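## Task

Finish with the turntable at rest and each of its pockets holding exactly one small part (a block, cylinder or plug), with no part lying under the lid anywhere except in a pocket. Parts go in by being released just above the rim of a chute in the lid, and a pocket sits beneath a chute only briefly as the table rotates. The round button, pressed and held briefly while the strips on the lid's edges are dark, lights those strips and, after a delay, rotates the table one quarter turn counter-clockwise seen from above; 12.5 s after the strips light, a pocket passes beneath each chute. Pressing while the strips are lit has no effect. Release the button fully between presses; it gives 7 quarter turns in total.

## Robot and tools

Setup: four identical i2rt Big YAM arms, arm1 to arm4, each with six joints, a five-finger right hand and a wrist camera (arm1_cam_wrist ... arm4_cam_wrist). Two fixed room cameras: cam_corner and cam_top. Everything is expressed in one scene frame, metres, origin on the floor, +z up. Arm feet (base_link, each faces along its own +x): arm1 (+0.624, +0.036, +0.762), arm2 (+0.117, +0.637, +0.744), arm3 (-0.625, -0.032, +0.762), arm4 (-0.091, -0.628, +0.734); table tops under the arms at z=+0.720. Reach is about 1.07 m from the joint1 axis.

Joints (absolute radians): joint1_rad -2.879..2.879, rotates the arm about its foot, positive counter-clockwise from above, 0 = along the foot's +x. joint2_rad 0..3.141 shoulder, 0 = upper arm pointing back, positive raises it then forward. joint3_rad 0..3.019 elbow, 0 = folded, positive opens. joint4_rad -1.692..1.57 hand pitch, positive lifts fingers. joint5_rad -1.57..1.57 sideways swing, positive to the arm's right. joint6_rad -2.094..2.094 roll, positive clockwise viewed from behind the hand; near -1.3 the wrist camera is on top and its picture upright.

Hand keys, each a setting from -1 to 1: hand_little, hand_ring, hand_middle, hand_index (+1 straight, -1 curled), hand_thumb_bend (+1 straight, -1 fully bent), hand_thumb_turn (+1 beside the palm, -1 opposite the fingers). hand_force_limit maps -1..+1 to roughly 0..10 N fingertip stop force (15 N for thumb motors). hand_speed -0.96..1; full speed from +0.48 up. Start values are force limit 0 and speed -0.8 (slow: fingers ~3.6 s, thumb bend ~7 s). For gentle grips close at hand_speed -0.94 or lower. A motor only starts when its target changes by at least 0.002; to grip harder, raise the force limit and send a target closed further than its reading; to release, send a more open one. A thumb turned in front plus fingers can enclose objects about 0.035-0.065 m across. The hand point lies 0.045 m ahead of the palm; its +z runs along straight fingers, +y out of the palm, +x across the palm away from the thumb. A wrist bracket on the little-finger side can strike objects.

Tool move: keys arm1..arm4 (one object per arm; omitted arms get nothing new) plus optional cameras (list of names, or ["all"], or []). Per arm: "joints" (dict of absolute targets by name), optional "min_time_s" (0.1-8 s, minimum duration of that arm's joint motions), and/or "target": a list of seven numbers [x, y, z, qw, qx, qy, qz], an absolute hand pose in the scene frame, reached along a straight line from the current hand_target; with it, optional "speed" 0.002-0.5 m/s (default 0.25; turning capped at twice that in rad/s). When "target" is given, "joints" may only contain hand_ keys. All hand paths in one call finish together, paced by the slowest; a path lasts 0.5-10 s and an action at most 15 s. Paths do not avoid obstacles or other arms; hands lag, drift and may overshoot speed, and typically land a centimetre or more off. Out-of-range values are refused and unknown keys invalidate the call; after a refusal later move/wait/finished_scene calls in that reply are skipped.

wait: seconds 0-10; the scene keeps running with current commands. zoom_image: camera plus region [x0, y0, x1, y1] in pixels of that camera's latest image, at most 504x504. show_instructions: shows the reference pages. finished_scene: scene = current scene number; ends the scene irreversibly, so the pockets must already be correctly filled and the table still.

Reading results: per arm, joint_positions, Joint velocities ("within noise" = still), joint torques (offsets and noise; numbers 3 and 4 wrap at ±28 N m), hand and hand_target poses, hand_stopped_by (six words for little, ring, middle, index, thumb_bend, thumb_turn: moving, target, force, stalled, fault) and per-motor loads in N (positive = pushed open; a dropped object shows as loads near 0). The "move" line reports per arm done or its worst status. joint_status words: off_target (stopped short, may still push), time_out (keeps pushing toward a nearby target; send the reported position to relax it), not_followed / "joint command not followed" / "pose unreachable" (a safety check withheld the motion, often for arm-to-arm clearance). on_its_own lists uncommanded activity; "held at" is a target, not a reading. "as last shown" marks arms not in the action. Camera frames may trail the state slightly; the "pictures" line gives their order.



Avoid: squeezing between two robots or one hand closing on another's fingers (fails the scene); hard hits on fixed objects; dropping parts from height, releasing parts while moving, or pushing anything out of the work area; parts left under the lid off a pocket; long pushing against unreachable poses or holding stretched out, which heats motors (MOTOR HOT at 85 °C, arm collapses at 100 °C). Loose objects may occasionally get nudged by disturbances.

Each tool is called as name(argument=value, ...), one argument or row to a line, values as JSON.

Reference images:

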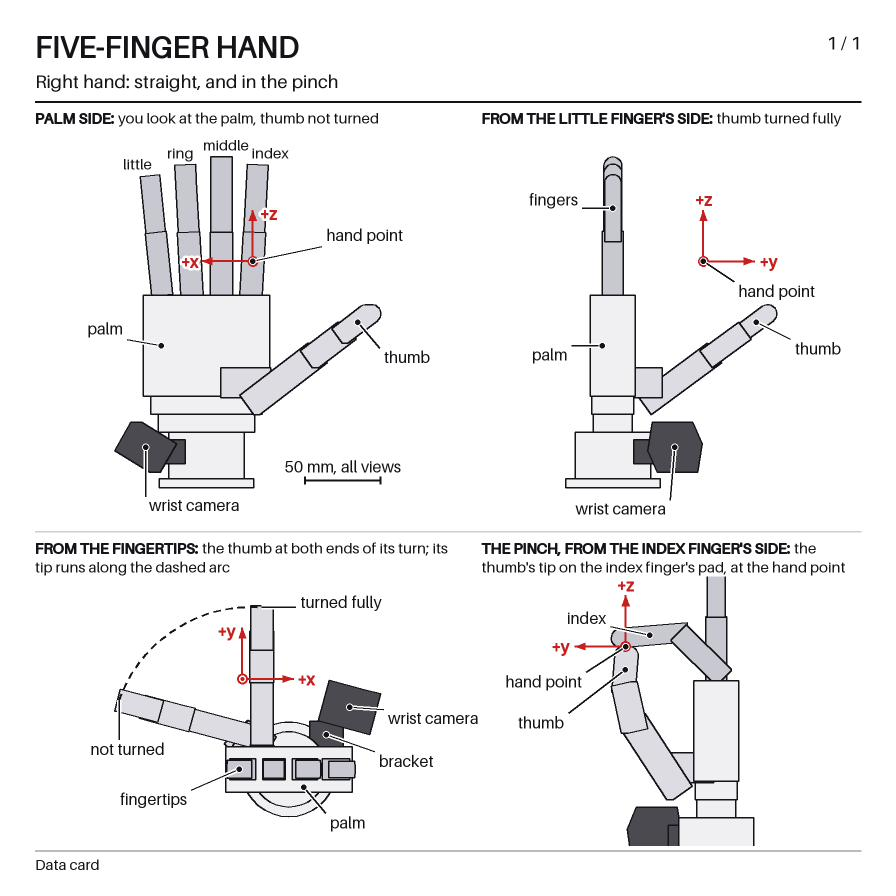

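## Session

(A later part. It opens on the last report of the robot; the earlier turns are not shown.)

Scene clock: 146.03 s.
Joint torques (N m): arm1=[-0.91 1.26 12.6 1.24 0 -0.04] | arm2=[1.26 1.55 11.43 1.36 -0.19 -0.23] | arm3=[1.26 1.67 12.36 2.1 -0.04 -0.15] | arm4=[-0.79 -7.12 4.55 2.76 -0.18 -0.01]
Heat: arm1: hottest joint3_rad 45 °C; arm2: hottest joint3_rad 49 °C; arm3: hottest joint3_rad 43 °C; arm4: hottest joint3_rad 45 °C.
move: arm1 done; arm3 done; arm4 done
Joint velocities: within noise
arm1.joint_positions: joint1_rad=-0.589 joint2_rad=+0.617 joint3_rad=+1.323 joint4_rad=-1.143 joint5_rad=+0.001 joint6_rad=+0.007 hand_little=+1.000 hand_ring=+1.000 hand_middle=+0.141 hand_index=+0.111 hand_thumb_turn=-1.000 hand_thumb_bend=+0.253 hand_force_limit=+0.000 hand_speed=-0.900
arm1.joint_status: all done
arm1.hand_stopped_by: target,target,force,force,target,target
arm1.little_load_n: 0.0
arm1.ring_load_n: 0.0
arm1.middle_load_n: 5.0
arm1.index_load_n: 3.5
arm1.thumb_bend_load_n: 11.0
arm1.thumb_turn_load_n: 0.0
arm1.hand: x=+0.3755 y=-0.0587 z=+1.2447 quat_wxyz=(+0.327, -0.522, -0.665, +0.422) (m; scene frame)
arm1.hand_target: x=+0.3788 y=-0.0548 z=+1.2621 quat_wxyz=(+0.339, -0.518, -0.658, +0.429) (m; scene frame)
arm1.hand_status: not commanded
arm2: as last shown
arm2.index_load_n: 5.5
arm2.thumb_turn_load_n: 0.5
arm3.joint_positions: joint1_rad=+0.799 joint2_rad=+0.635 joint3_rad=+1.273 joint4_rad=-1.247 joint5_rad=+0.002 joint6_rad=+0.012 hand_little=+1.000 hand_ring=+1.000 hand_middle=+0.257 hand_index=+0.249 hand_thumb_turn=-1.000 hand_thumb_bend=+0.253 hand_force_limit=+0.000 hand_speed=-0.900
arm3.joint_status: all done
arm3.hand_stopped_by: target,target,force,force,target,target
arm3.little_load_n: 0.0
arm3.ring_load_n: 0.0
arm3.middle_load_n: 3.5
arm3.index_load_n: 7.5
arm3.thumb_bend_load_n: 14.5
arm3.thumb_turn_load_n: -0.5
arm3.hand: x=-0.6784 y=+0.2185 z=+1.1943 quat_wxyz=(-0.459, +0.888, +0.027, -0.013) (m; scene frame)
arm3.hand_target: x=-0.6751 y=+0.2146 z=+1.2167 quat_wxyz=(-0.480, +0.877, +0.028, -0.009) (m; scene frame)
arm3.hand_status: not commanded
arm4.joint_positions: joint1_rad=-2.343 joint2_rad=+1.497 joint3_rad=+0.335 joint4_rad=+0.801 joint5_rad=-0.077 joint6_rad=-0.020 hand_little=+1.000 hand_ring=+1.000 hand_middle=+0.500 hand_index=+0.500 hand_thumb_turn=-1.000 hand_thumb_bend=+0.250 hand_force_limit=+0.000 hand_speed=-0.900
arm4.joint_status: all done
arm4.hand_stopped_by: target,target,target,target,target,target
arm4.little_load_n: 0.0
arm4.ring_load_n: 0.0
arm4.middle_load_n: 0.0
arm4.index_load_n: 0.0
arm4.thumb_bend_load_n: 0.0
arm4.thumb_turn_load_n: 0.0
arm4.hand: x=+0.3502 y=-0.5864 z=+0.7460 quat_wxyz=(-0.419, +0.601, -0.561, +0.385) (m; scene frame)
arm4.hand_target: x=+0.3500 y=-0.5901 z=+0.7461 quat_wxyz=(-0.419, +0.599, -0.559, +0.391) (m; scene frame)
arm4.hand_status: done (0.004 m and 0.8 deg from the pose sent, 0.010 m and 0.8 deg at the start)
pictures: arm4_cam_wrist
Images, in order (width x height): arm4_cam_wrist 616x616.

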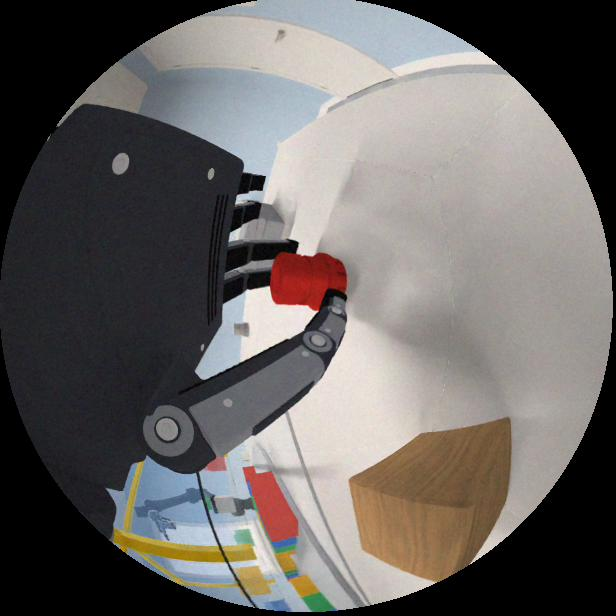

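move(
  arm1={"target": [0.270, -0.078, 1.04, 0.0862, -0.7019, -0.7019, 0.0862], "speed": 0.2},
  arm2={"target": [0.025, 0.235, 1.03, 0.0649, -0.0927, -0.8140, 0.5700], "speed": 0.15},
  arm3={"joints": {"joint1_rad": -0.768, "hand_ring": 0.35, "hand_little": 0.2}, "min_time_s": 4},
  arm4={"joints": {"hand_index": -0.3, "hand_middle": -0.3, "hand_force_limit": 0, "hand_speed": -0.9}},
)

move(
  arm1={"target": [0.263, -0.077, 0.995, 0.0862, -0.7019, -0.7019, 0.0862], "speed": 0.1},
  arm2={"target": [0.019, 0.222, 0.96, 0.0649, -0.0927, -0.8140, 0.5700], "speed": 0.1},
  arm3={"target": [-0.290, 0.025, 1.0, 0.3442, -0.5961, 0.6282, -0.3627], "speed": 0.15},
  cameras=["all"],
)

zoom_image(
  camera="cam_top",
  region=[310, 220, 380, 290],
)

zoom_image(
  camera="cam_corner",
  region=[380, 190, 460, 260],
)

zoom_image(
  camera="arm1_cam_wrist",
  region=[180, 100, 430, 350],
)

Scene clock: 151.03 s.
Joint torques (N m): arm1=[-1.32 -7.06 14.05 0.14 -0.03 0.08] | arm2=[-0.38 -0.5 8.92 2.33 -0.28 -0.2] | arm3=[0.91 1.61 12.33 2.17 -0.03 -0.15] | arm4=[-0.79 -7.12 4.55 2.63 -0.17 -0.01]
Heat: arm1: hottest joint3_rad 45 °C; arm2: hottest joint3_rad 48 °C; arm3: hottest joint3_rad 44 °C; arm4: hottest joint3_rad 44 °C.
move: arm1 off_target; arm2 done; arm3 done; arm4 off_target
Joint velocities: within noise
arm1.joint_positions: joint1_rad=-0.601 joint2_rad=+1.262 joint3_rad=+1.334 joint4_rad=-1.430 joint5_rad=+0.055 joint6_rad=+0.211 hand_little=+1.000 hand_ring=+1.000 hand_middle=+0.141 hand_index=+0.111 hand_thumb_turn=-1.000 hand_thumb_bend=+0.253 hand_force_limit=+0.000 hand_speed=-0.900
arm1.joint_status: not commanded
arm1.hand_stopped_by: target,target,force,force,target,target
arm1.little_load_n: 0.0
arm1.ring_load_n: 0.0
arm1.middle_load_n: 5.0
arm1.index_load_n: 4.0
arm1.thumb_bend_load_n: 11.0
arm1.thumb_turn_load_n: 0.0
arm1.hand: x=+0.2812 y=-0.0788 z=+1.0233 quat_wxyz=(+0.078, -0.696, -0.710, +0.072) (m; scene frame)
arm1.hand_target: x=+0.2706 y=-0.0779 z=+1.0398 quat_wxyz=(+0.086, -0.702, -0.702, +0.086) (m; scene frame)
arm1.hand_status: off_target (0.020 m and 2.2 deg from the pose sent, 0.231 m and 52.3 deg at the start)
arm2.joint_positions: joint1_rad=-1.025 joint2_rad=+0.750 joint3_rad=+0.759 joint4_rad=-0.343 joint5_rad=-0.087 joint6_rad=-0.030 hand_little=+1.000 hand_ring=+1.000 hand_middle=+0.121 hand_index=+0.121 hand_thumb_turn=-1.000 hand_thumb_bend=+0.253 hand_force_limit=+0.000 hand_speed=-0.900
arm2.joint_status: not commanded
arm2.hand_stopped_by: target,target,force,force,target,target
arm2.little_load_n: 0.0
arm2.ring_load_n: 0.0
arm2.middle_load_n: 6.0
arm2.index_load_n: 5.0
arm2.thumb_bend_load_n: 9.5
arm2.thumb_turn_load_n: 0.0
arm2.hand: x=+0.0303 y=+0.2362 z=+1.0360 quat_wxyz=(+0.059, -0.095, -0.813, +0.572) (m; scene frame)
arm2.hand_target: x=+0.0251 y=+0.2351 z=+1.0302 quat_wxyz=(+0.065, -0.093, -0.814, +0.570) (m; scene frame)
arm2.hand_status: done (0.008 m and 0.7 deg from the pose sent, 0.213 m and 10.9 deg at the start)
arm3.joint_positions: joint1_rad=-0.756 joint2_rad=+0.635 joint3_rad=+1.273 joint4_rad=-1.247 joint5_rad=+0.001 joint6_rad=+0.012 hand_little=+0.200 hand_ring=+0.350 hand_middle=+0.257 hand_index=+0.249 hand_thumb_turn=-1.000 hand_thumb_bend=+0.253 hand_force_limit=+0.000 hand_speed=-0.900
arm3.joint_status: all done
arm3.hand_stopped_by: target,target,force,force,target,target
arm3.little_load_n: 0.0
arm3.ring_load_n: 0.0
arm3.middle_load_n: 3.5
arm3.index_load_n: 7.5
arm3.thumb_bend_load_n: 14.5
arm3.thumb_turn_load_n: -0.5
arm3.hand: x=-0.3842 y=+0.0232 z=+1.1991 quat_wxyz=(-0.344, +0.649, -0.601, +0.317) (m; scene frame)
arm3.hand_target: x=-0.3884 y=+0.0196 z=+1.2214 quat_wxyz=(-0.356, +0.640, -0.593, +0.335) (m; scene frame)
arm3.hand_status: not commanded
arm4.joint_positions: joint1_rad=-2.343 joint2_rad=+1.497 joint3_rad=+0.335 joint4_rad=+0.804 joint5_rad=-0.077 joint6_rad=-0.020 hand_little=+1.000 hand_ring=+1.000 hand_middle=+0.195 hand_index=+0.121 hand_thumb_turn=-1.000 hand_thumb_bend=+0.252 hand_force_limit=+0.000 hand_speed=-0.900
arm4.joint_status: hand_middle off_target (ended at +0.195, target -0.300); hand_index off_target (ended at +0.121, target -0.300); the others done
arm4.hand_stopped_by: target,target,force,force,target,target
arm4.little_load_n: 0.0
arm4.ring_load_n: 0.0
arm4.middle_load_n: 4.0
arm4.index_load_n: 5.5
arm4.thumb_bend_load_n: 6.5
arm4.thumb_turn_load_n: -0.5
arm4.hand: x=+0.3507 y=-0.5863 z=+0.7468 quat_wxyz=(-0.420, +0.600, -0.561, +0.386) (m; scene frame)
arm4.hand_target: x=+0.3500 y=-0.5901 z=+0.7461 quat_wxyz=(-0.419, +0.599, -0.559, +0.391) (m; scene frame)
arm4.hand_status: not commanded
pictures: none

Scene clock: 153.43 s.
Joint torques (N m): arm1=[-1.44 -6.53 9.78 0.83 -0.04 0.03] | arm2=[-0.56 -0.91 8.55 2.25 -0.27 -0.21] | arm3=[3.19 0.26 11.19 3.47 0.21 0.12] | arm4=[-0.85 -7.18 4.55 2.63 -0.17 -0.01]
Heat: arm1: hottest joint3_rad 45 °C; arm2: hottest joint3_rad 48 °C; arm3: hottest joint3_rad 44 °C; arm4: hottest joint3_rad 44 °C.
move: arm1 done; arm2 done; arm3 off_target
Joint velocities: within noise
arm1.joint_positions: joint1_rad=-0.607 joint2_rad=+1.266 joint3_rad=+1.278 joint4_rad=-1.329 joint5_rad=+0.053 joint6_rad=+0.211 hand_little=+1.000 hand_ring=+1.000 hand_middle=+0.141 hand_index=+0.111 hand_thumb_turn=-1.000 hand_thumb_bend=+0.253 hand_force_limit=+0.000 hand_speed=-0.900
arm1.joint_status: not commanded
arm1.hand_stopped_by: target,target,force,force,target,target
arm1.little_load_n: 0.0
arm1.ring_load_n: 0.0
arm1.middle_load_n: 5.0
arm1.index_load_n: 3.5
arm1.thumb_bend_load_n: 11.0
arm1.thumb_turn_load_n: 0.0
arm1.hand: x=+0.2673 y=-0.0801 z=+1.0009 quat_wxyz=(+0.089, -0.697, -0.706, +0.089) (m; scene frame)
arm1.hand_target: x=+0.2631 y=-0.0770 z=+0.9950 quat_wxyz=(+0.086, -0.702, -0.702, +0.086) (m; scene frame)
arm1.hand_status: done (0.008 m and 0.8 deg from the pose sent, 0.034 m and 2.2 deg at the start)
arm2.joint_positions: joint1_rad=-1.033 joint2_rad=+0.829 joint3_rad=+0.611 joint4_rad=-0.113 joint5_rad=-0.095 joint6_rad=-0.033 hand_little=+1.000 hand_ring=+1.000 hand_middle=+0.121 hand_index=+0.121 hand_thumb_turn=-1.000 hand_thumb_bend=+0.253 hand_force_limit=+0.000 hand_speed=-0.900
arm2.joint_status: not commanded
arm2.hand_stopped_by: target,target,force,force,target,target
arm2.little_load_n: 0.0
arm2.ring_load_n: 0.0
arm2.middle_load_n: 6.0
arm2.index_load_n: 5.0
arm2.thumb_bend_load_n: 9.5
arm2.thumb_turn_load_n: 0.0
arm2.hand: x=+0.0241 y=+0.2218 z=+0.9674 quat_wxyz=(+0.060, -0.094, -0.812, +0.573) (m; scene frame)
arm2.hand_target: x=+0.0191 y=+0.2222 z=+0.9600 quat_wxyz=(+0.065, -0.093, -0.814, +0.570) (m; scene frame)
arm2.hand_status: done (0.009 m and 0.8 deg from the pose sent, 0.078 m and 0.7 deg at the start)
arm3.joint_positions: joint1_rad=-0.700 joint2_rad=+0.633 joint3_rad=+0.661 joint4_rad=-0.608 joint5_rad=+0.170 joint6_rad=+0.096 hand_little=+0.200 hand_ring=+0.350 hand_middle=+0.257 hand_index=+0.249 hand_thumb_turn=-1.000 hand_thumb_bend=+0.253 hand_force_limit=+0.000 hand_speed=-0.900
arm3.joint_status: not commanded
arm3.hand_stopped_by: target,target,force,force,target,target
arm3.little_load_n: 0.0
arm3.ring_load_n: 0.0
arm3.middle_load_n: 3.5
arm3.index_load_n: 7.5
arm3.thumb_bend_load_n: 14.5
arm3.thumb_turn_load_n: 0.0
arm3.hand: x=-0.2973 y=+0.0193 z=+0.9892 quat_wxyz=(-0.328, +0.605, -0.632, +0.358) (m; scene frame)
arm3.hand_target: x=-0.2906 y=+0.0249 z=+1.0002 quat_wxyz=(-0.344, +0.596, -0.628, +0.362) (m; scene frame)
arm3.hand_status: off_target (0.014 m and 2.2 deg from the pose sent, 0.220 m and 8.6 deg at the start)
arm4: as last shown
arm4.thumb_turn_load_n: -1.0
pictures: arm1_cam_wrist, arm2_cam_wrist, arm3_cam_wrist, arm4_cam_wrist, cam_corner, cam_top
Images, in order (width x height): arm1_cam_wrist 616x616, arm2_cam_wrist 616x616, arm3_cam_wrist 616x616, arm4_cam_wrist 616x616, cam_corner 896x504, cam_top 896x504.

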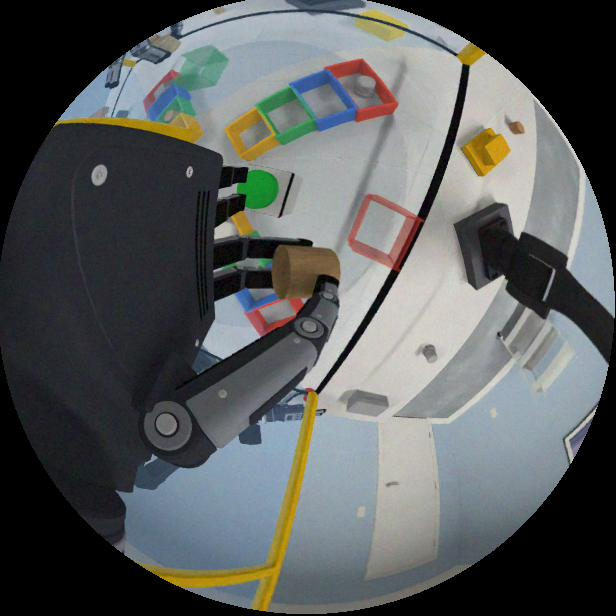

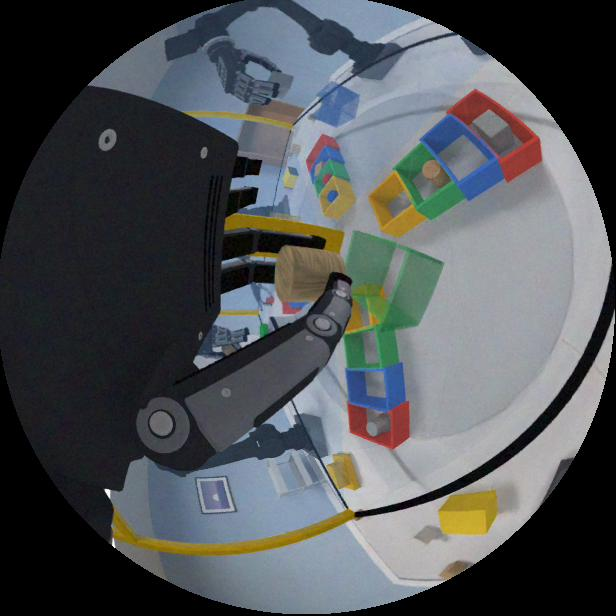

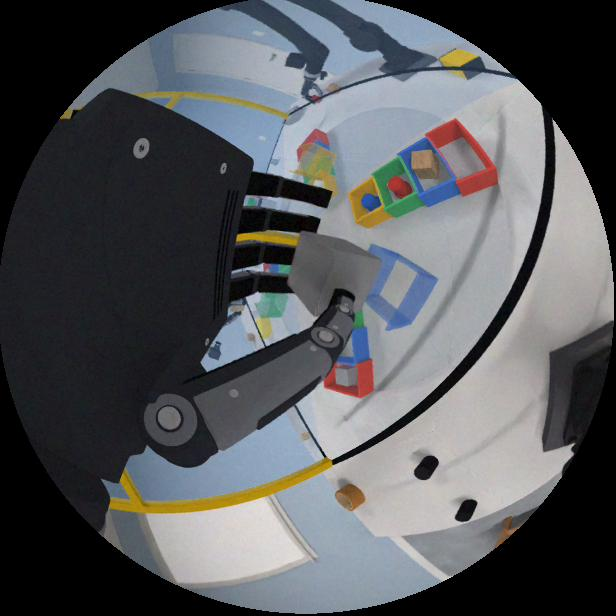

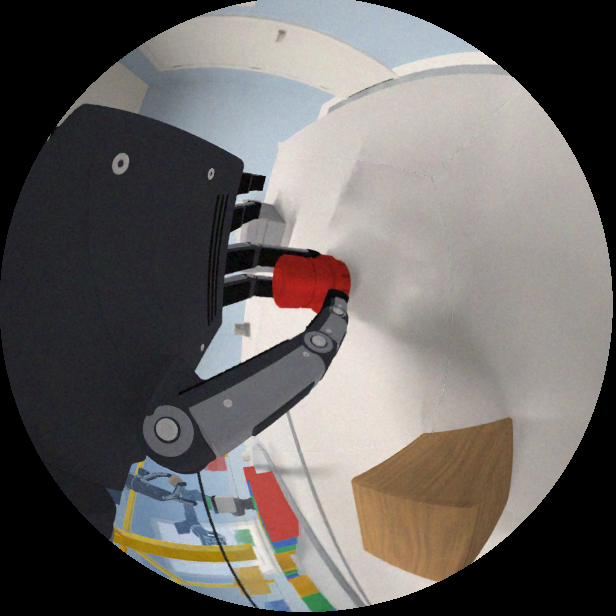

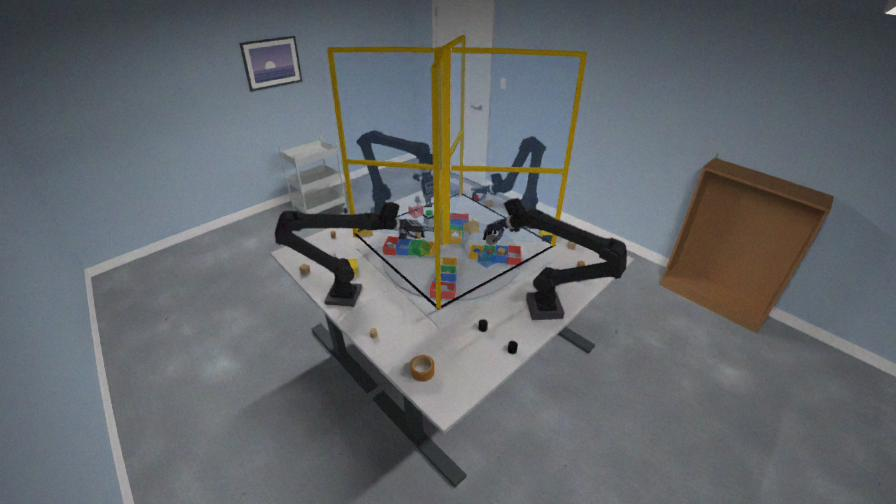

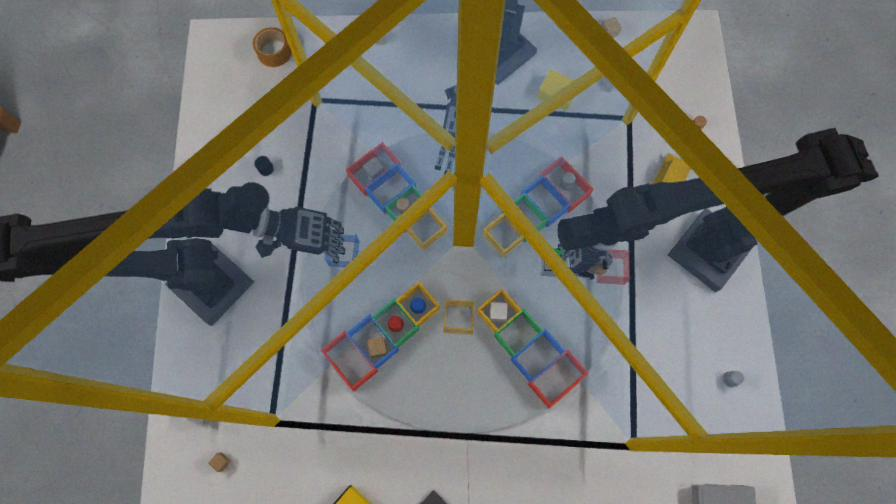

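Scaled by 7.200 from the camera's 896x504 image, which has a finer 1280x720 frame.

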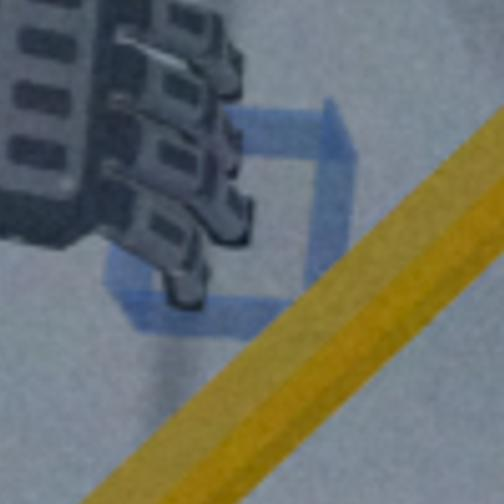

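Scaled by 6.300 from the camera's 896x504 image, which has a finer 1280x720 frame.

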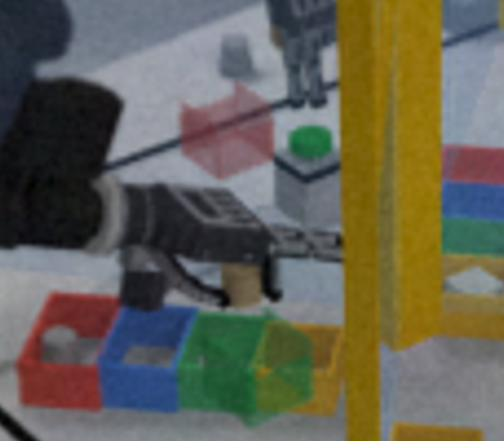

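Scaled by 2.016 from the camera's 616x616 image, which has a finer 880x880 frame.

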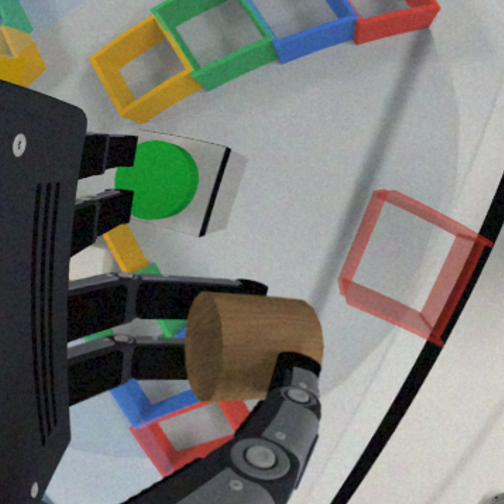

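move(
  arm4={"joints": {"hand_middle": -0.36, "hand_force_limit": 0.1}},
  arm2={"target": [0.019, 0.220, 0.926, 0.0649, -0.0927, -0.8140, 0.5700], "speed": 0.08},
  arm3={"target": [-0.284, 0.030, 0.940, 0.3442, -0.5961, 0.6282, -0.3627], "speed": 0.1},
  cameras=["cam_top", "cam_corner"],
)

zoom_image(
  camera="cam_top",
  region=[310, 220, 380, 290],
)

zoom_image(
  camera="cam_corner",
  region=[380, 190, 460, 260],
)

zoom_image(
  camera="cam_corner",
  region=[440, 190, 540, 290],
)

Scene clock: 155.73 s.
Joint torques (N m): arm1=[-1.32 -6.53 9.81 0.84 -0.04 0.03] | arm2=[-0.38 -1.2 8.35 2.29 -0.25 -0.22] | arm3=[3.08 0.26 11.04 3.32 0.19 0.11] | arm4=[-0.85 -7.12 4.55 2.63 -0.17 -0.02]
Heat: arm1: hottest joint3_rad 45 °C; arm2: hottest joint3_rad 48 °C; arm3: hottest joint3_rad 44 °C; arm4: hottest joint3_rad 43 °C.
move: arm2 done; arm3 off_target; arm4 off_target
Joint velocities: within noise
arm1: as last shown
arm1.middle_load_n: 4.5
arm1.thumb_turn_load_n: 0.5
arm2.joint_positions: joint1_rad=-1.033 joint2_rad=+0.875 joint3_rad=+0.539 joint4_rad=+0.005 joint5_rad=-0.095 joint6_rad=-0.033 hand_little=+1.000 hand_ring=+1.000 hand_middle=+0.121 hand_index=+0.121 hand_thumb_turn=-1.000 hand_thumb_bend=+0.253 hand_force_limit=+0.000 hand_speed=-0.900
arm2.joint_status: not commanded
arm2.hand_stopped_by: target,target,force,force,target,target
arm2.little_load_n: 0.0
arm2.ring_load_n: 0.0
arm2.middle_load_n: 6.0
arm2.index_load_n: 5.0
arm2.thumb_bend_load_n: 9.5
arm2.thumb_turn_load_n: 0.5
arm2.hand: x=+0.0236 y=+0.2193 z=+0.9333 quat_wxyz=(+0.060, -0.094, -0.812, +0.573) (m; scene frame)
arm2.hand_target: x=+0.0191 y=+0.2202 z=+0.9259 quat_wxyz=(+0.065, -0.093, -0.814, +0.570) (m; scene frame)
arm2.hand_status: done (0.009 m and 0.8 deg from the pose sent, 0.042 m and 0.8 deg at the start)
arm3.joint_positions: joint1_rad=-0.678 joint2_rad=+0.666 joint3_rad=+0.517 joint4_rad=-0.429 joint5_rad=+0.189 joint6_rad=+0.107 hand_little=+0.200 hand_ring=+0.350 hand_middle=+0.257 hand_index=+0.249 hand_thumb_turn=-1.000 hand_thumb_bend=+0.253 hand_force_limit=+0.000 hand_speed=-0.900
arm3.joint_status: not commanded
arm3.hand_stopped_by: target,target,force,force,target,target
arm3.little_load_n: 0.0
arm3.ring_load_n: 0.0
arm3.middle_load_n: 3.5
arm3.index_load_n: 7.5
arm3.thumb_bend_load_n: 14.5
arm3.thumb_turn_load_n: 0.0
arm3.hand: x=-0.2914 y=+0.0240 z=+0.9308 quat_wxyz=(-0.329, +0.604, -0.631, +0.359) (m; scene frame)
arm3.hand_target: x=-0.2845 y=+0.0298 z=+0.9401 quat_wxyz=(-0.344, +0.596, -0.628, +0.362) (m; scene frame)
arm3.hand_status: off_target (0.013 m and 2.1 deg from the pose sent, 0.052 m and 2.3 deg at the start)
arm4.joint_positions: joint1_rad=-2.343 joint2_rad=+1.497 joint3_rad=+0.335 joint4_rad=+0.804 joint5_rad=-0.077 joint6_rad=-0.020 hand_little=+1.000 hand_ring=+1.000 hand_middle=+0.189 hand_index=+0.121 hand_thumb_turn=-1.000 hand_thumb_bend=+0.252 hand_force_limit=+0.100 hand_speed=-0.900
arm4.joint_status: hand_middle off_target (ended at +0.189, target -0.360); the others done
arm4.hand_stopped_by: target,target,force,force,target,target
arm4.little_load_n: 0.0
arm4.ring_load_n: 0.0
arm4.middle_load_n: 6.0
arm4.index_load_n: 4.5
arm4.thumb_bend_load_n: 7.0
arm4.thumb_turn_load_n: -0.5
arm4.hand: x=+0.3507 y=-0.5863 z=+0.7468 quat_wxyz=(-0.420, +0.600, -0.561, +0.386) (m; scene frame)
arm4.hand_target: x=+0.3500 y=-0.5901 z=+0.7461 quat_wxyz=(-0.419, +0.599, -0.559, +0.391) (m; scene frame)
arm4.hand_status: not commanded
pictures: cam_corner, cam_top
Images, in order (width x height): cam_corner 896x504, cam_top 896x504.

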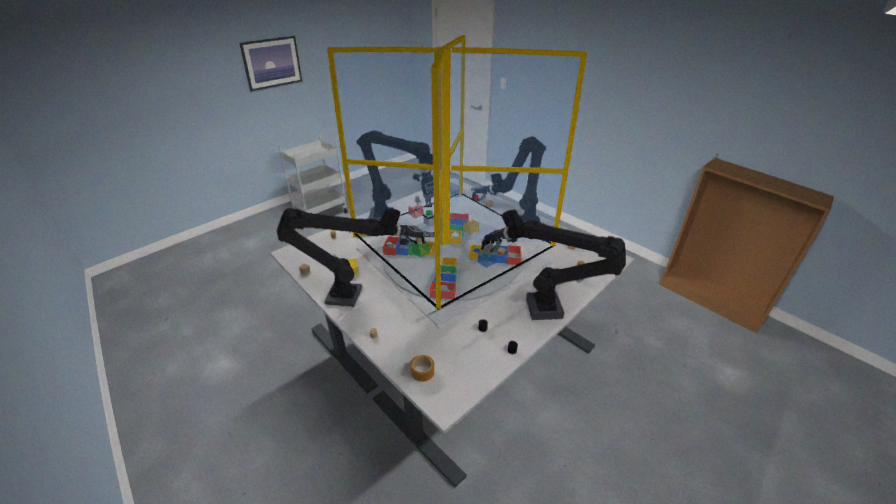

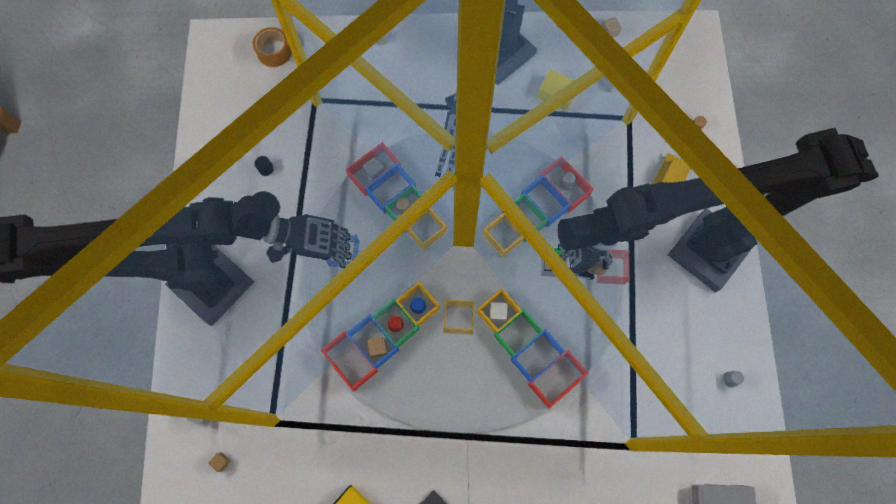

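Scaled by 7.200 from the camera's 896x504 image, which has a finer 1280x720 frame.

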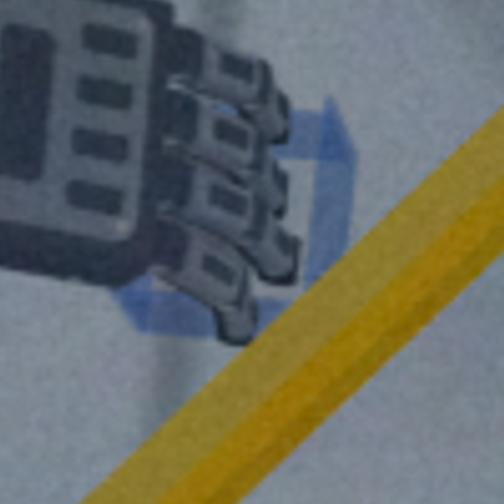

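Scaled by 6.300 from the camera's 896x504 image, which has a finer 1280x720 frame.

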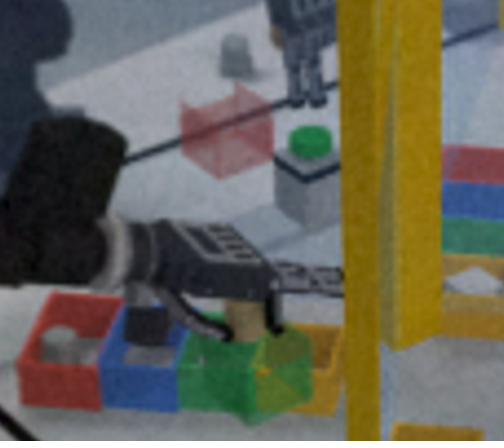

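Scaled by 5.040 from the camera's 896x504 image, which has a finer 1280x720 frame.

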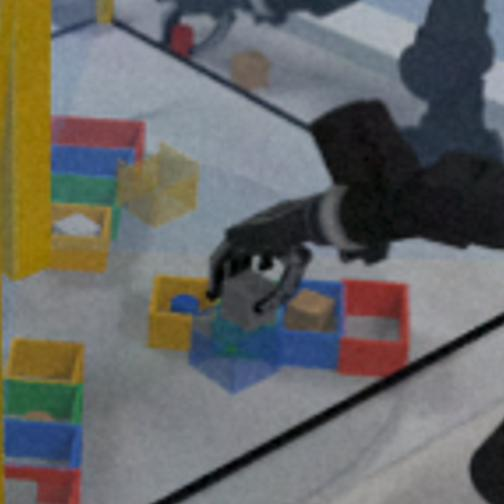

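move(
  arm4={"target": [0.35, -0.585, 0.88, 0.5743, -0.8202, 0.0, 0.0], "speed": 0.1},
  arm3={"target": [-0.278, 0.033, 0.944, 0.3442, -0.5961, 0.6282, -0.3627], "speed": 0.1},
  cameras=["cam_top", "cam_corner", "arm4_cam_wrist"],
)

Scene clock: 166.43 s.
Joint torques (N m): arm1=[-1.32 -6.42 9.81 0.85 -0.04 0.02] | arm2=[-0.32 -0.97 8.32 2.32 -0.23 -0.21] | arm3=[2.84 0.09 12.48 3.3 0.21 0.11] | arm4=[0.32 -12.34 11.36 -0.77 -0.79 -0.05]
Heat: arm1: hottest joint3_rad 45 °C; arm2: hottest joint3_rad 47 °C; arm3: hottest joint3_rad 44 °C; arm4: hottest joint3_rad 44 °C.
move: arm3 off_target; arm4 off_target
Joint velocities: within noise
arm1, arm2: as last shown
arm1.middle_load_n: 5.0
arm1.index_load_n: 4.0
arm1.thumb_turn_load_n: 0.0
arm2.thumb_turn_load_n: 0.0
arm3.joint_positions: joint1_rad=-0.670 joint2_rad=+0.685 joint3_rad=+0.517 joint4_rad=-0.427 joint5_rad=+0.196 joint6_rad=+0.112 hand_little=+0.200 hand_ring=+0.350 hand_middle=+0.257 hand_index=+0.249 hand_thumb_turn=-1.000 hand_thumb_bend=+0.253 hand_force_limit=+0.000 hand_speed=-0.900
arm3.joint_status: not commanded
arm3.hand_stopped_by: target,target,force,force,target,target
arm3.little_load_n: 0.0
arm3.ring_load_n: 0.0
arm3.middle_load_n: 3.5
arm3.index_load_n: 7.5
arm3.thumb_bend_load_n: 14.5
arm3.thumb_turn_load_n: 0.0
arm3.hand: x=-0.2905 y=+0.0260 z=+0.9252 quat_wxyz=(-0.323, +0.607, -0.633, +0.355) (m; scene frame)
arm3.hand_target: x=-0.2792 y=+0.0327 z=+0.9442 quat_wxyz=(-0.344, +0.596, -0.628, +0.362) (m; scene frame)
arm3.hand_status: off_target (0.024 m and 2.9 deg from the pose sent, 0.021 m and 2.0 deg at the start)
arm4.joint_positions: joint1_rad=-2.587 joint2_rad=+1.768 joint3_rad=+1.316 joint4_rad=-1.648 joint5_rad=-1.140 joint6_rad=-2.089 hand_little=+1.000 hand_ring=+1.000 hand_middle=+0.189 hand_index=+0.121 hand_thumb_turn=-1.000 hand_thumb_bend=+0.252 hand_force_limit=+0.100 hand_speed=-0.900
arm4.joint_status: not commanded
arm4.hand_stopped_by: target,target,force,force,target,target
arm4.little_load_n: 0.0
arm4.ring_load_n: 0.0
arm4.middle_load_n: 5.5
arm4.index_load_n: 4.0
arm4.thumb_bend_load_n: 7.0
arm4.thumb_turn_load_n: -0.5
arm4.hand: x=+0.3334 y=-0.5837 z=+0.8677 quat_wxyz=(-0.565, +0.824, -0.031, -0.008) (m; scene frame)
arm4.hand_target: x=+0.3492 y=-0.5845 z=+0.8802 quat_wxyz=(-0.562, +0.827, -0.014, +0.006) (m; scene frame)
arm4.hand_status: off_target (0.021 m and 3.9 deg from the pose sent, 0.133 m and 85.8 deg at the start; a joint's target at an end of its range on 26 of 248 steps)
pictures: arm4_cam_wrist, cam_corner, cam_top
Images, in order (width x height): arm4_cam_wrist 616x616, cam_corner 896x504, cam_top 896x504.

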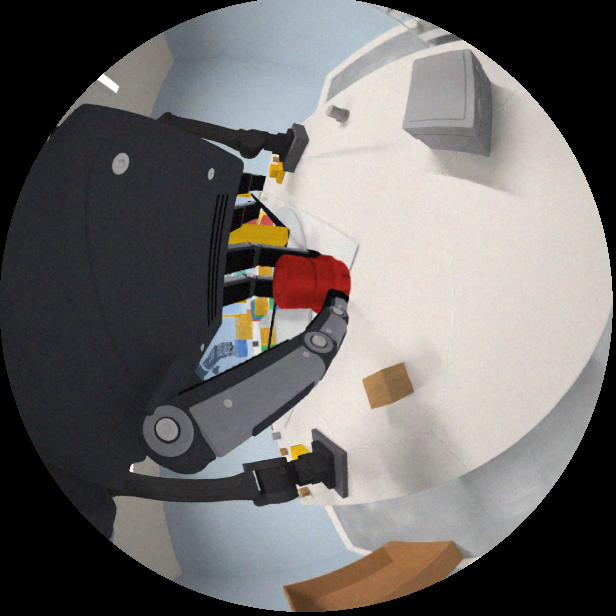

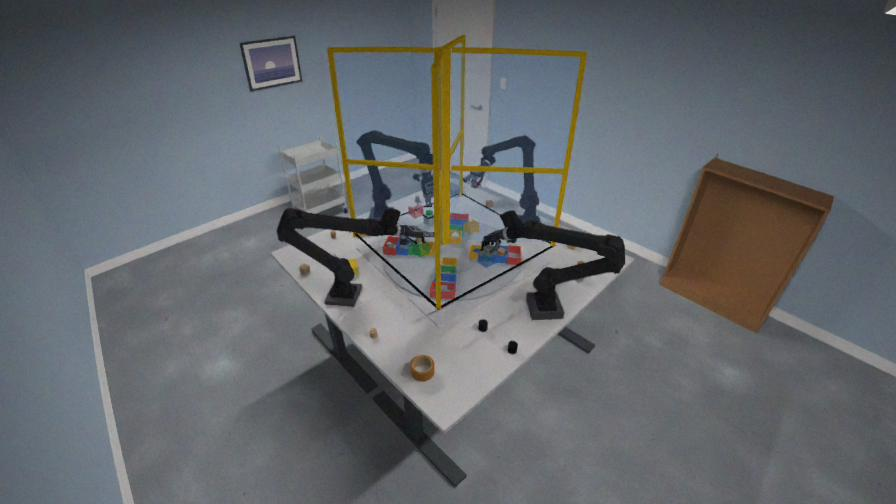

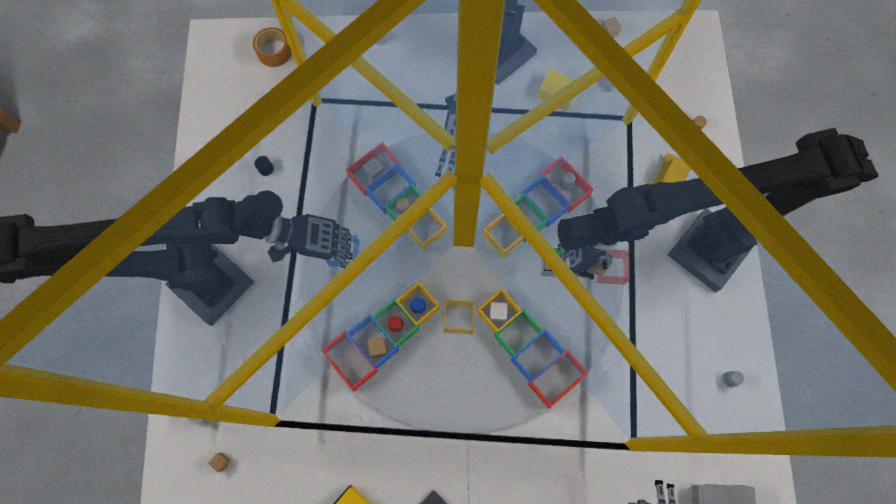

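zoom_image(
  camera="cam_top",
  region=[310, 220, 380, 290],
)

move(
  cameras=["arm3_cam_wrist", "cam_top"],
)

Scaled by 7.200 from the camera's 896x504 image, which has a finer 1280x720 frame.

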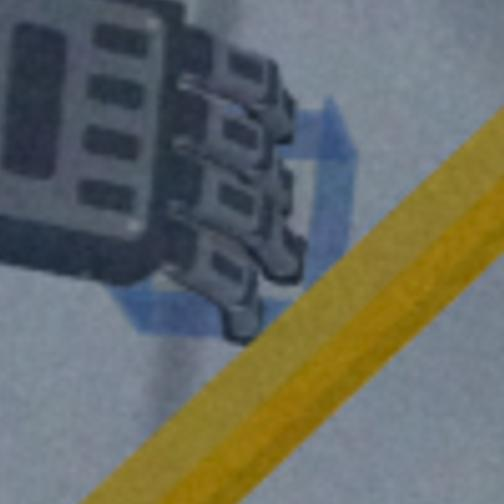

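Scene clock: 169.43 s.
Joint torques (N m): arm1=[-1.14 -6.59 9.81 0.81 -0.03 0.01] | arm2=[-0.56 -1.03 8.31 2.3 -0.23 -0.21] | arm3=[3.19 0.15 12.48 3.26 0.2 0.14] | arm4=[0.32 -12.34 11.36 -0.77 -0.79 -0.06]
Heat: arm1: hottest joint3_rad 44 °C; arm2: hottest joint3_rad 47 °C; arm3: hottest joint3_rad 44 °C; arm4: hottest joint3_rad 45 °C.
Joint velocities: within noise
arm1.joint_positions: joint1_rad=-0.607 joint2_rad=+1.266 joint3_rad=+1.278 joint4_rad=-1.329 joint5_rad=+0.053 joint6_rad=+0.211 hand_little=+1.000 hand_ring=+1.000 hand_middle=+0.141 hand_index=+0.111 hand_thumb_turn=-1.000 hand_thumb_bend=+0.253 hand_force_limit=+0.000 hand_speed=-0.900
arm1.joint_status: not commanded
arm1.hand_stopped_by: target,target,force,force,target,target
arm1.little_load_n: 0.0
arm1.ring_load_n: -0.5
arm1.middle_load_n: 5.0
arm1.index_load_n: 3.5
arm1.thumb_bend_load_n: 11.0
arm1.thumb_turn_load_n: 0.5
arm1.hand: x=+0.2673 y=-0.0801 z=+1.0009 quat_wxyz=(+0.089, -0.697, -0.706, +0.089) (m; scene frame)
arm1.hand_target: x=+0.2631 y=-0.0770 z=+0.9950 quat_wxyz=(+0.086, -0.702, -0.702, +0.086) (m; scene frame)
arm1.hand_status: not commanded
arm2.joint_positions: joint1_rad=-1.033 joint2_rad=+0.875 joint3_rad=+0.539 joint4_rad=+0.005 joint5_rad=-0.095 joint6_rad=-0.033 hand_little=+1.000 hand_ring=+1.000 hand_middle=+0.121 hand_index=+0.121 hand_thumb_turn=-1.000 hand_thumb_bend=+0.253 hand_force_limit=+0.000 hand_speed=-0.900
arm2.joint_status: not commanded
arm2.hand_stopped_by: target,target,force,force,target,target
arm2.little_load_n: 0.0
arm2.ring_load_n: 0.0
arm2.middle_load_n: 5.5
arm2.index_load_n: 5.0
arm2.thumb_bend_load_n: 9.5
arm2.thumb_turn_load_n: 0.5
arm2.hand: x=+0.0236 y=+0.2193 z=+0.9333 quat_wxyz=(+0.060, -0.094, -0.812, +0.573) (m; scene frame)
arm2.hand_target: x=+0.0191 y=+0.2202 z=+0.9259 quat_wxyz=(+0.065, -0.093, -0.814, +0.570) (m; scene frame)
arm2.hand_status: not commanded
arm3.joint_positions: joint1_rad=-0.670 joint2_rad=+0.685 joint3_rad=+0.517 joint4_rad=-0.427 joint5_rad=+0.196 joint6_rad=+0.112 hand_little=+0.200 hand_ring=+0.350 hand_middle=+0.257 hand_index=+0.249 hand_thumb_turn=-1.000 hand_thumb_bend=+0.253 hand_force_limit=+0.000 hand_speed=-0.900
arm3.joint_status: not commanded
arm3.hand_stopped_by: target,target,force,force,target,target
arm3.little_load_n: 0.0
arm3.ring_load_n: 0.0
arm3.middle_load_n: 3.5
arm3.index_load_n: 7.5
arm3.thumb_bend_load_n: 14.5
arm3.thumb_turn_load_n: 0.0
arm3.hand: x=-0.2905 y=+0.0260 z=+0.9252 quat_wxyz=(-0.323, +0.607, -0.633, +0.355) (m; scene frame)
arm3.hand_target: x=-0.2792 y=+0.0327 z=+0.9442 quat_wxyz=(-0.344, +0.596, -0.628, +0.362) (m; scene frame)
arm3.hand_status: off_target (0.024 m and 2.9 deg from the pose sent, 0.021 m and 2.0 deg at the start)
arm4.joint_positions: joint1_rad=-2.587 joint2_rad=+1.768 joint3_rad=+1.316 joint4_rad=-1.648 joint5_rad=-1.140 joint6_rad=-2.090 hand_little=+1.000 hand_ring=+1.000 hand_middle=+0.189 hand_index=+0.121 hand_thumb_turn=-1.000 hand_thumb_bend=+0.252 hand_force_limit=+0.100 hand_speed=-0.900
arm4.joint_status: not commanded
arm4.hand_stopped_by: target,target,force,force,target,target
arm4.little_load_n: 0.0
arm4.ring_load_n: 0.0
arm4.middle_load_n: 5.5
arm4.index_load_n: 4.0
arm4.thumb_bend_load_n: 7.0
arm4.thumb_turn_load_n: -0.5
arm4.hand: x=+0.3334 y=-0.5837 z=+0.8677 quat_wxyz=(-0.565, +0.824, -0.031, -0.008) (m; scene frame)
arm4.hand_target: x=+0.3493 y=-0.5845 z=+0.8802 quat_wxyz=(-0.562, +0.827, -0.014, +0.006) (m; scene frame)
arm4.hand_status: off_target (0.021 m and 3.9 deg from the pose sent, 0.133 m and 85.8 deg at the start; a joint's target at an end of its range on 26 of 248 steps)
pictures: arm3_cam_wrist, cam_top
Images, in order (width x height): arm3_cam_wrist 616x616, cam_top 896x504.

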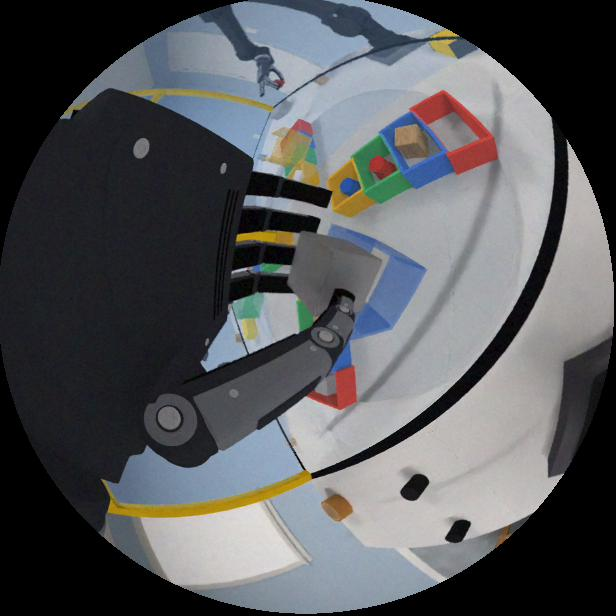

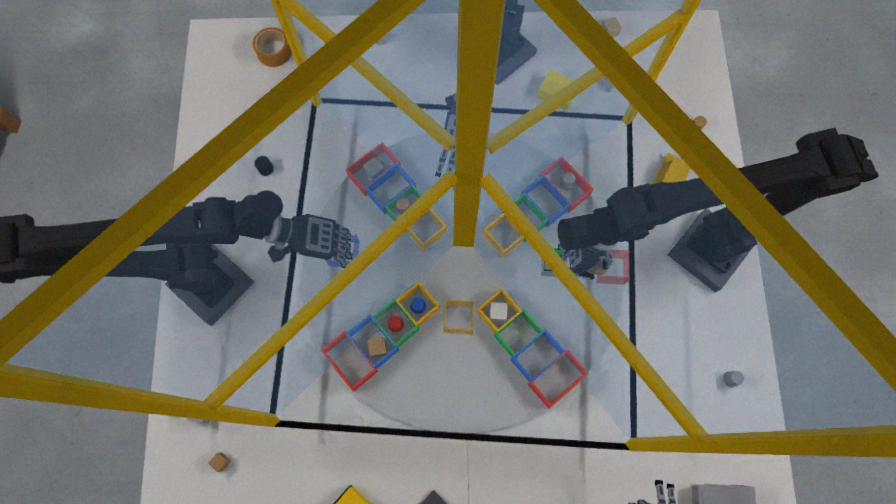

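move(
  arm4={"joints": {"joint2_rad": 0.62, "joint3_rad": 1.3, "joint4_rad": -1.15, "joint5_rad": 0, "joint6_rad": 0}, "min_time_s": 4},
  arm3={"target": [-0.278, 0.034, 0.985, 0.3442, -0.5961, 0.6282, -0.3627], "speed": 0.15},
  cameras=["cam_top"],
)

Scene clock: 174.57 s.
Joint torques (N m): arm1=[-1.26 -6.48 9.85 0.87 -0.04 0.02] | arm2=[-0.5 -1.08 8.32 2.32 -0.25 -0.22] | arm3=[3.19 -0.91 14.91 2.18 0.2 0.11] | arm4=[0.38 -0.73 7.91 2.86 0.02 0.19]
Heat: arm1: hottest joint3_rad 44 °C; arm2: hottest joint3_rad 46 °C; arm3: hottest joint3_rad 46 °C; arm4: hottest joint3_rad 46 °C.
move: arm3 off_target; arm4 done
Joint velocities: within noise
arm1, arm2: as last shown
arm1.ring_load_n: 0.0
arm1.index_load_n: 4.0
arm1.thumb_turn_load_n: 0.0
arm2.middle_load_n: 6.0
arm2.index_load_n: 5.5
arm3.joint_positions: joint1_rad=-0.668 joint2_rad=+0.685 joint3_rad=+0.592 joint4_rad=-0.512 joint5_rad=+0.198 joint6_rad=+0.113 hand_little=+0.200 hand_ring=+0.350 hand_middle=+0.257 hand_index=+0.249 hand_thumb_turn=-1.000 hand_thumb_bend=+0.253 hand_force_limit=+0.000 hand_speed=-0.900
arm3.joint_status: not commanded
arm3.hand_stopped_by: target,target,force,force,target,target
arm3.little_load_n: 0.0
arm3.ring_load_n: 0.0
arm3.middle_load_n: 3.5
arm3.index_load_n: 7.5
arm3.thumb_bend_load_n: 14.5
arm3.thumb_turn_load_n: 0.0
arm3.hand: x=-0.2893 y=+0.0269 z=+0.9516 quat_wxyz=(-0.319, +0.609, -0.635, +0.352) (m; scene frame)
arm3.hand_target: x=-0.2793 y=+0.0336 z=+0.9848 quat_wxyz=(-0.345, +0.596, -0.628, +0.362) (m; scene frame)
arm3.hand_status: off_target (0.036 m and 3.5 deg from the pose sent, 0.061 m and 2.9 deg at the start)
arm4.joint_positions: joint1_rad=-2.587 joint2_rad=+0.619 joint3_rad=+1.303 joint4_rad=-1.177 joint5_rad=-0.002 joint6_rad=-0.015 hand_little=+1.000 hand_ring=+1.000 hand_middle=+0.189 hand_index=+0.121 hand_thumb_turn=-1.000 hand_thumb_bend=+0.252 hand_force_limit=+0.100 hand_speed=-0.900
arm4.joint_status: all done
arm4.hand_stopped_by: target,target,force,force,target,target
arm4.little_load_n: -0.5
arm4.ring_load_n: 0.0
arm4.middle_load_n: 5.5
arm4.index_load_n: 4.5
arm4.thumb_bend_load_n: 7.0
arm4.thumb_turn_load_n: -0.5
arm4.hand: x=+0.1653 y=-0.6623 z=+1.2007 quat_wxyz=(-0.312, +0.532, -0.674, +0.407) (m; scene frame)
arm4.hand_target: x=+0.1712 y=-0.6613 z=+1.2049 quat_wxyz=(-0.322, +0.525, -0.671, +0.412) (m; scene frame)
arm4.hand_status: not commanded
pictures: cam_top
Images, in order (width x height): cam_top 896x504.

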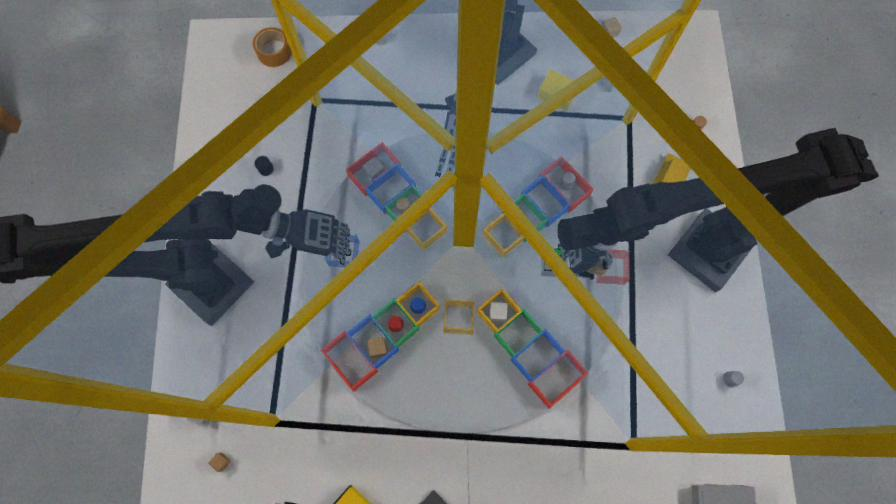

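move(
  arm3={"target": [-0.268, 0.037, 0.97, 0.3442, -0.5961, 0.6282, -0.3627], "speed": 0.15},
  arm4={"joints": {"joint1_rad": -0.94}, "min_time_s": 3},
  cameras=["cam_top", "cam_corner"],
)

Scene clock: 178.33 s.
Joint torques (N m): arm1=[-1.08 -6.42 9.78 0.85 -0.04 0.04] | arm2=[-0.5 -1.08 8.32 2.26 -0.23 -0.21] | arm3=[3.31 -0.26 12.86 3.22 0.23 0.1] | arm4=[0.44 -0.67 7.91 2.85 -0.02 0.19]
Heat: arm1: hottest joint3_rad 44 °C; arm2: hottest joint3_rad 46 °C; arm3: hottest joint3_rad 47 °C; arm4: hottest joint3_rad 45 °C.
move: arm3 off_target; arm4 done
Joint velocities: within noise
arm1, arm2: as last shown
arm2.little_load_n: -0.5
arm2.index_load_n: 5.0
arm2.thumb_turn_load_n: 0.0
arm3.joint_positions: joint1_rad=-0.661 joint2_rad=+0.713 joint3_rad=+0.592 joint4_rad=-0.478 joint5_rad=+0.203 joint6_rad=+0.116 hand_little=+0.200 hand_ring=+0.350 hand_middle=+0.257 hand_index=+0.249 hand_thumb_turn=-1.000 hand_thumb_bend=+0.253 hand_force_limit=+0.000 hand_speed=-0.900
arm3.joint_status: not commanded
arm3.hand_stopped_by: target,target,force,force,target,target
arm3.little_load_n: 0.0
arm3.ring_load_n: 0.0
arm3.middle_load_n: 3.5
arm3.index_load_n: 7.5
arm3.thumb_bend_load_n: 14.5
arm3.thumb_turn_load_n: -0.5
arm3.hand: x=-0.2810 y=+0.0297 z=+0.9492 quat_wxyz=(-0.322, +0.608, -0.633, +0.354) (m; scene frame)
arm3.hand_target: x=-0.2692 y=+0.0367 z=+0.9703 quat_wxyz=(-0.344, +0.596, -0.628, +0.362) (m; scene frame)
arm3.hand_status: off_target (0.026 m and 3.1 deg from the pose sent, 0.030 m and 3.5 deg at the start)
arm4.joint_positions: joint1_rad=-0.948 joint2_rad=+0.619 joint3_rad=+1.303 joint4_rad=-1.177 joint5_rad=-0.001 joint6_rad=-0.014 hand_little=+1.000 hand_ring=+1.000 hand_middle=+0.189 hand_index=+0.121 hand_thumb_turn=-1.000 hand_thumb_bend=+0.252 hand_force_limit=+0.100 hand_speed=-0.900
arm4.joint_status: all done
arm4.hand_stopped_by: target,target,force,force,target,target
arm4.little_load_n: 0.0
arm4.ring_load_n: 0.0
arm4.middle_load_n: 5.5
arm4.index_load_n: 4.0
arm4.thumb_bend_load_n: 7.0
arm4.thumb_turn_load_n: -0.5
arm4.hand: x=-0.0731 y=-0.3701 z=+1.2006 quat_wxyz=(-0.511, +0.855, -0.072, +0.050) (m; scene frame)
arm4.hand_target: x=-0.0749 y=-0.3643 z=+1.2049 quat_wxyz=(-0.521, +0.849, -0.074, +0.045) (m; scene frame)
arm4.hand_status: not commanded
pictures: cam_corner, cam_top
Images, in order (width x height): cam_corner 896x504, cam_top 896x504.

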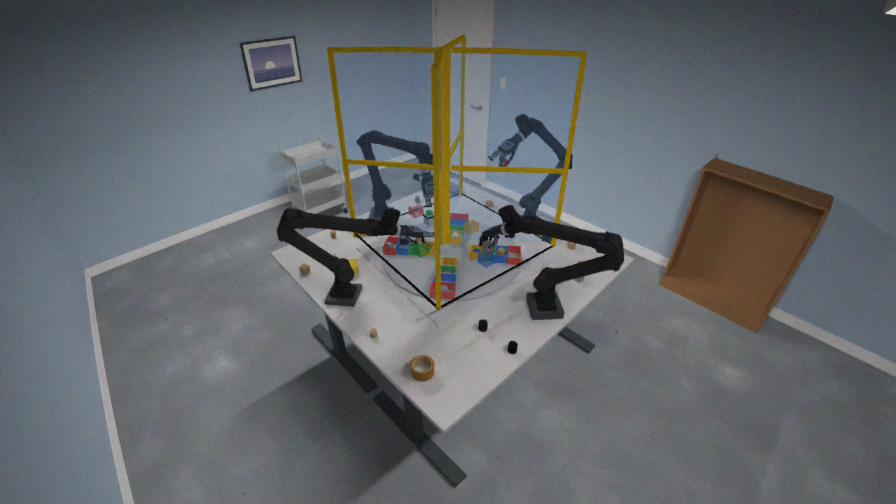

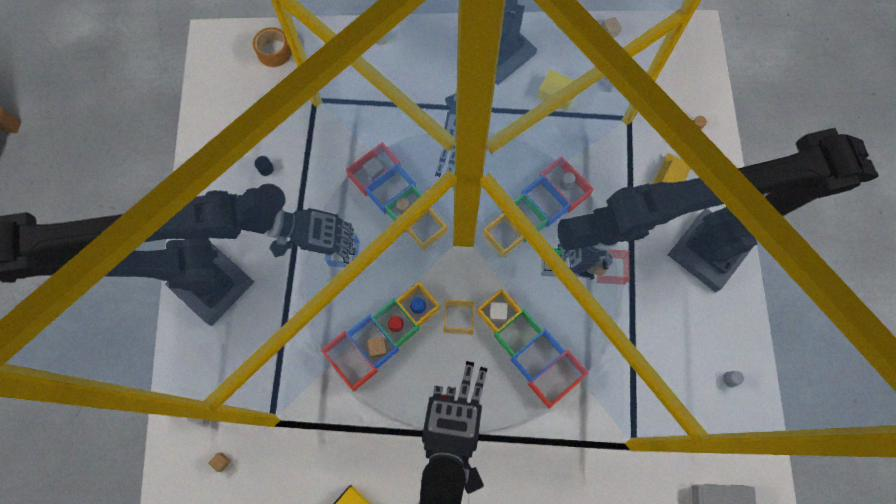

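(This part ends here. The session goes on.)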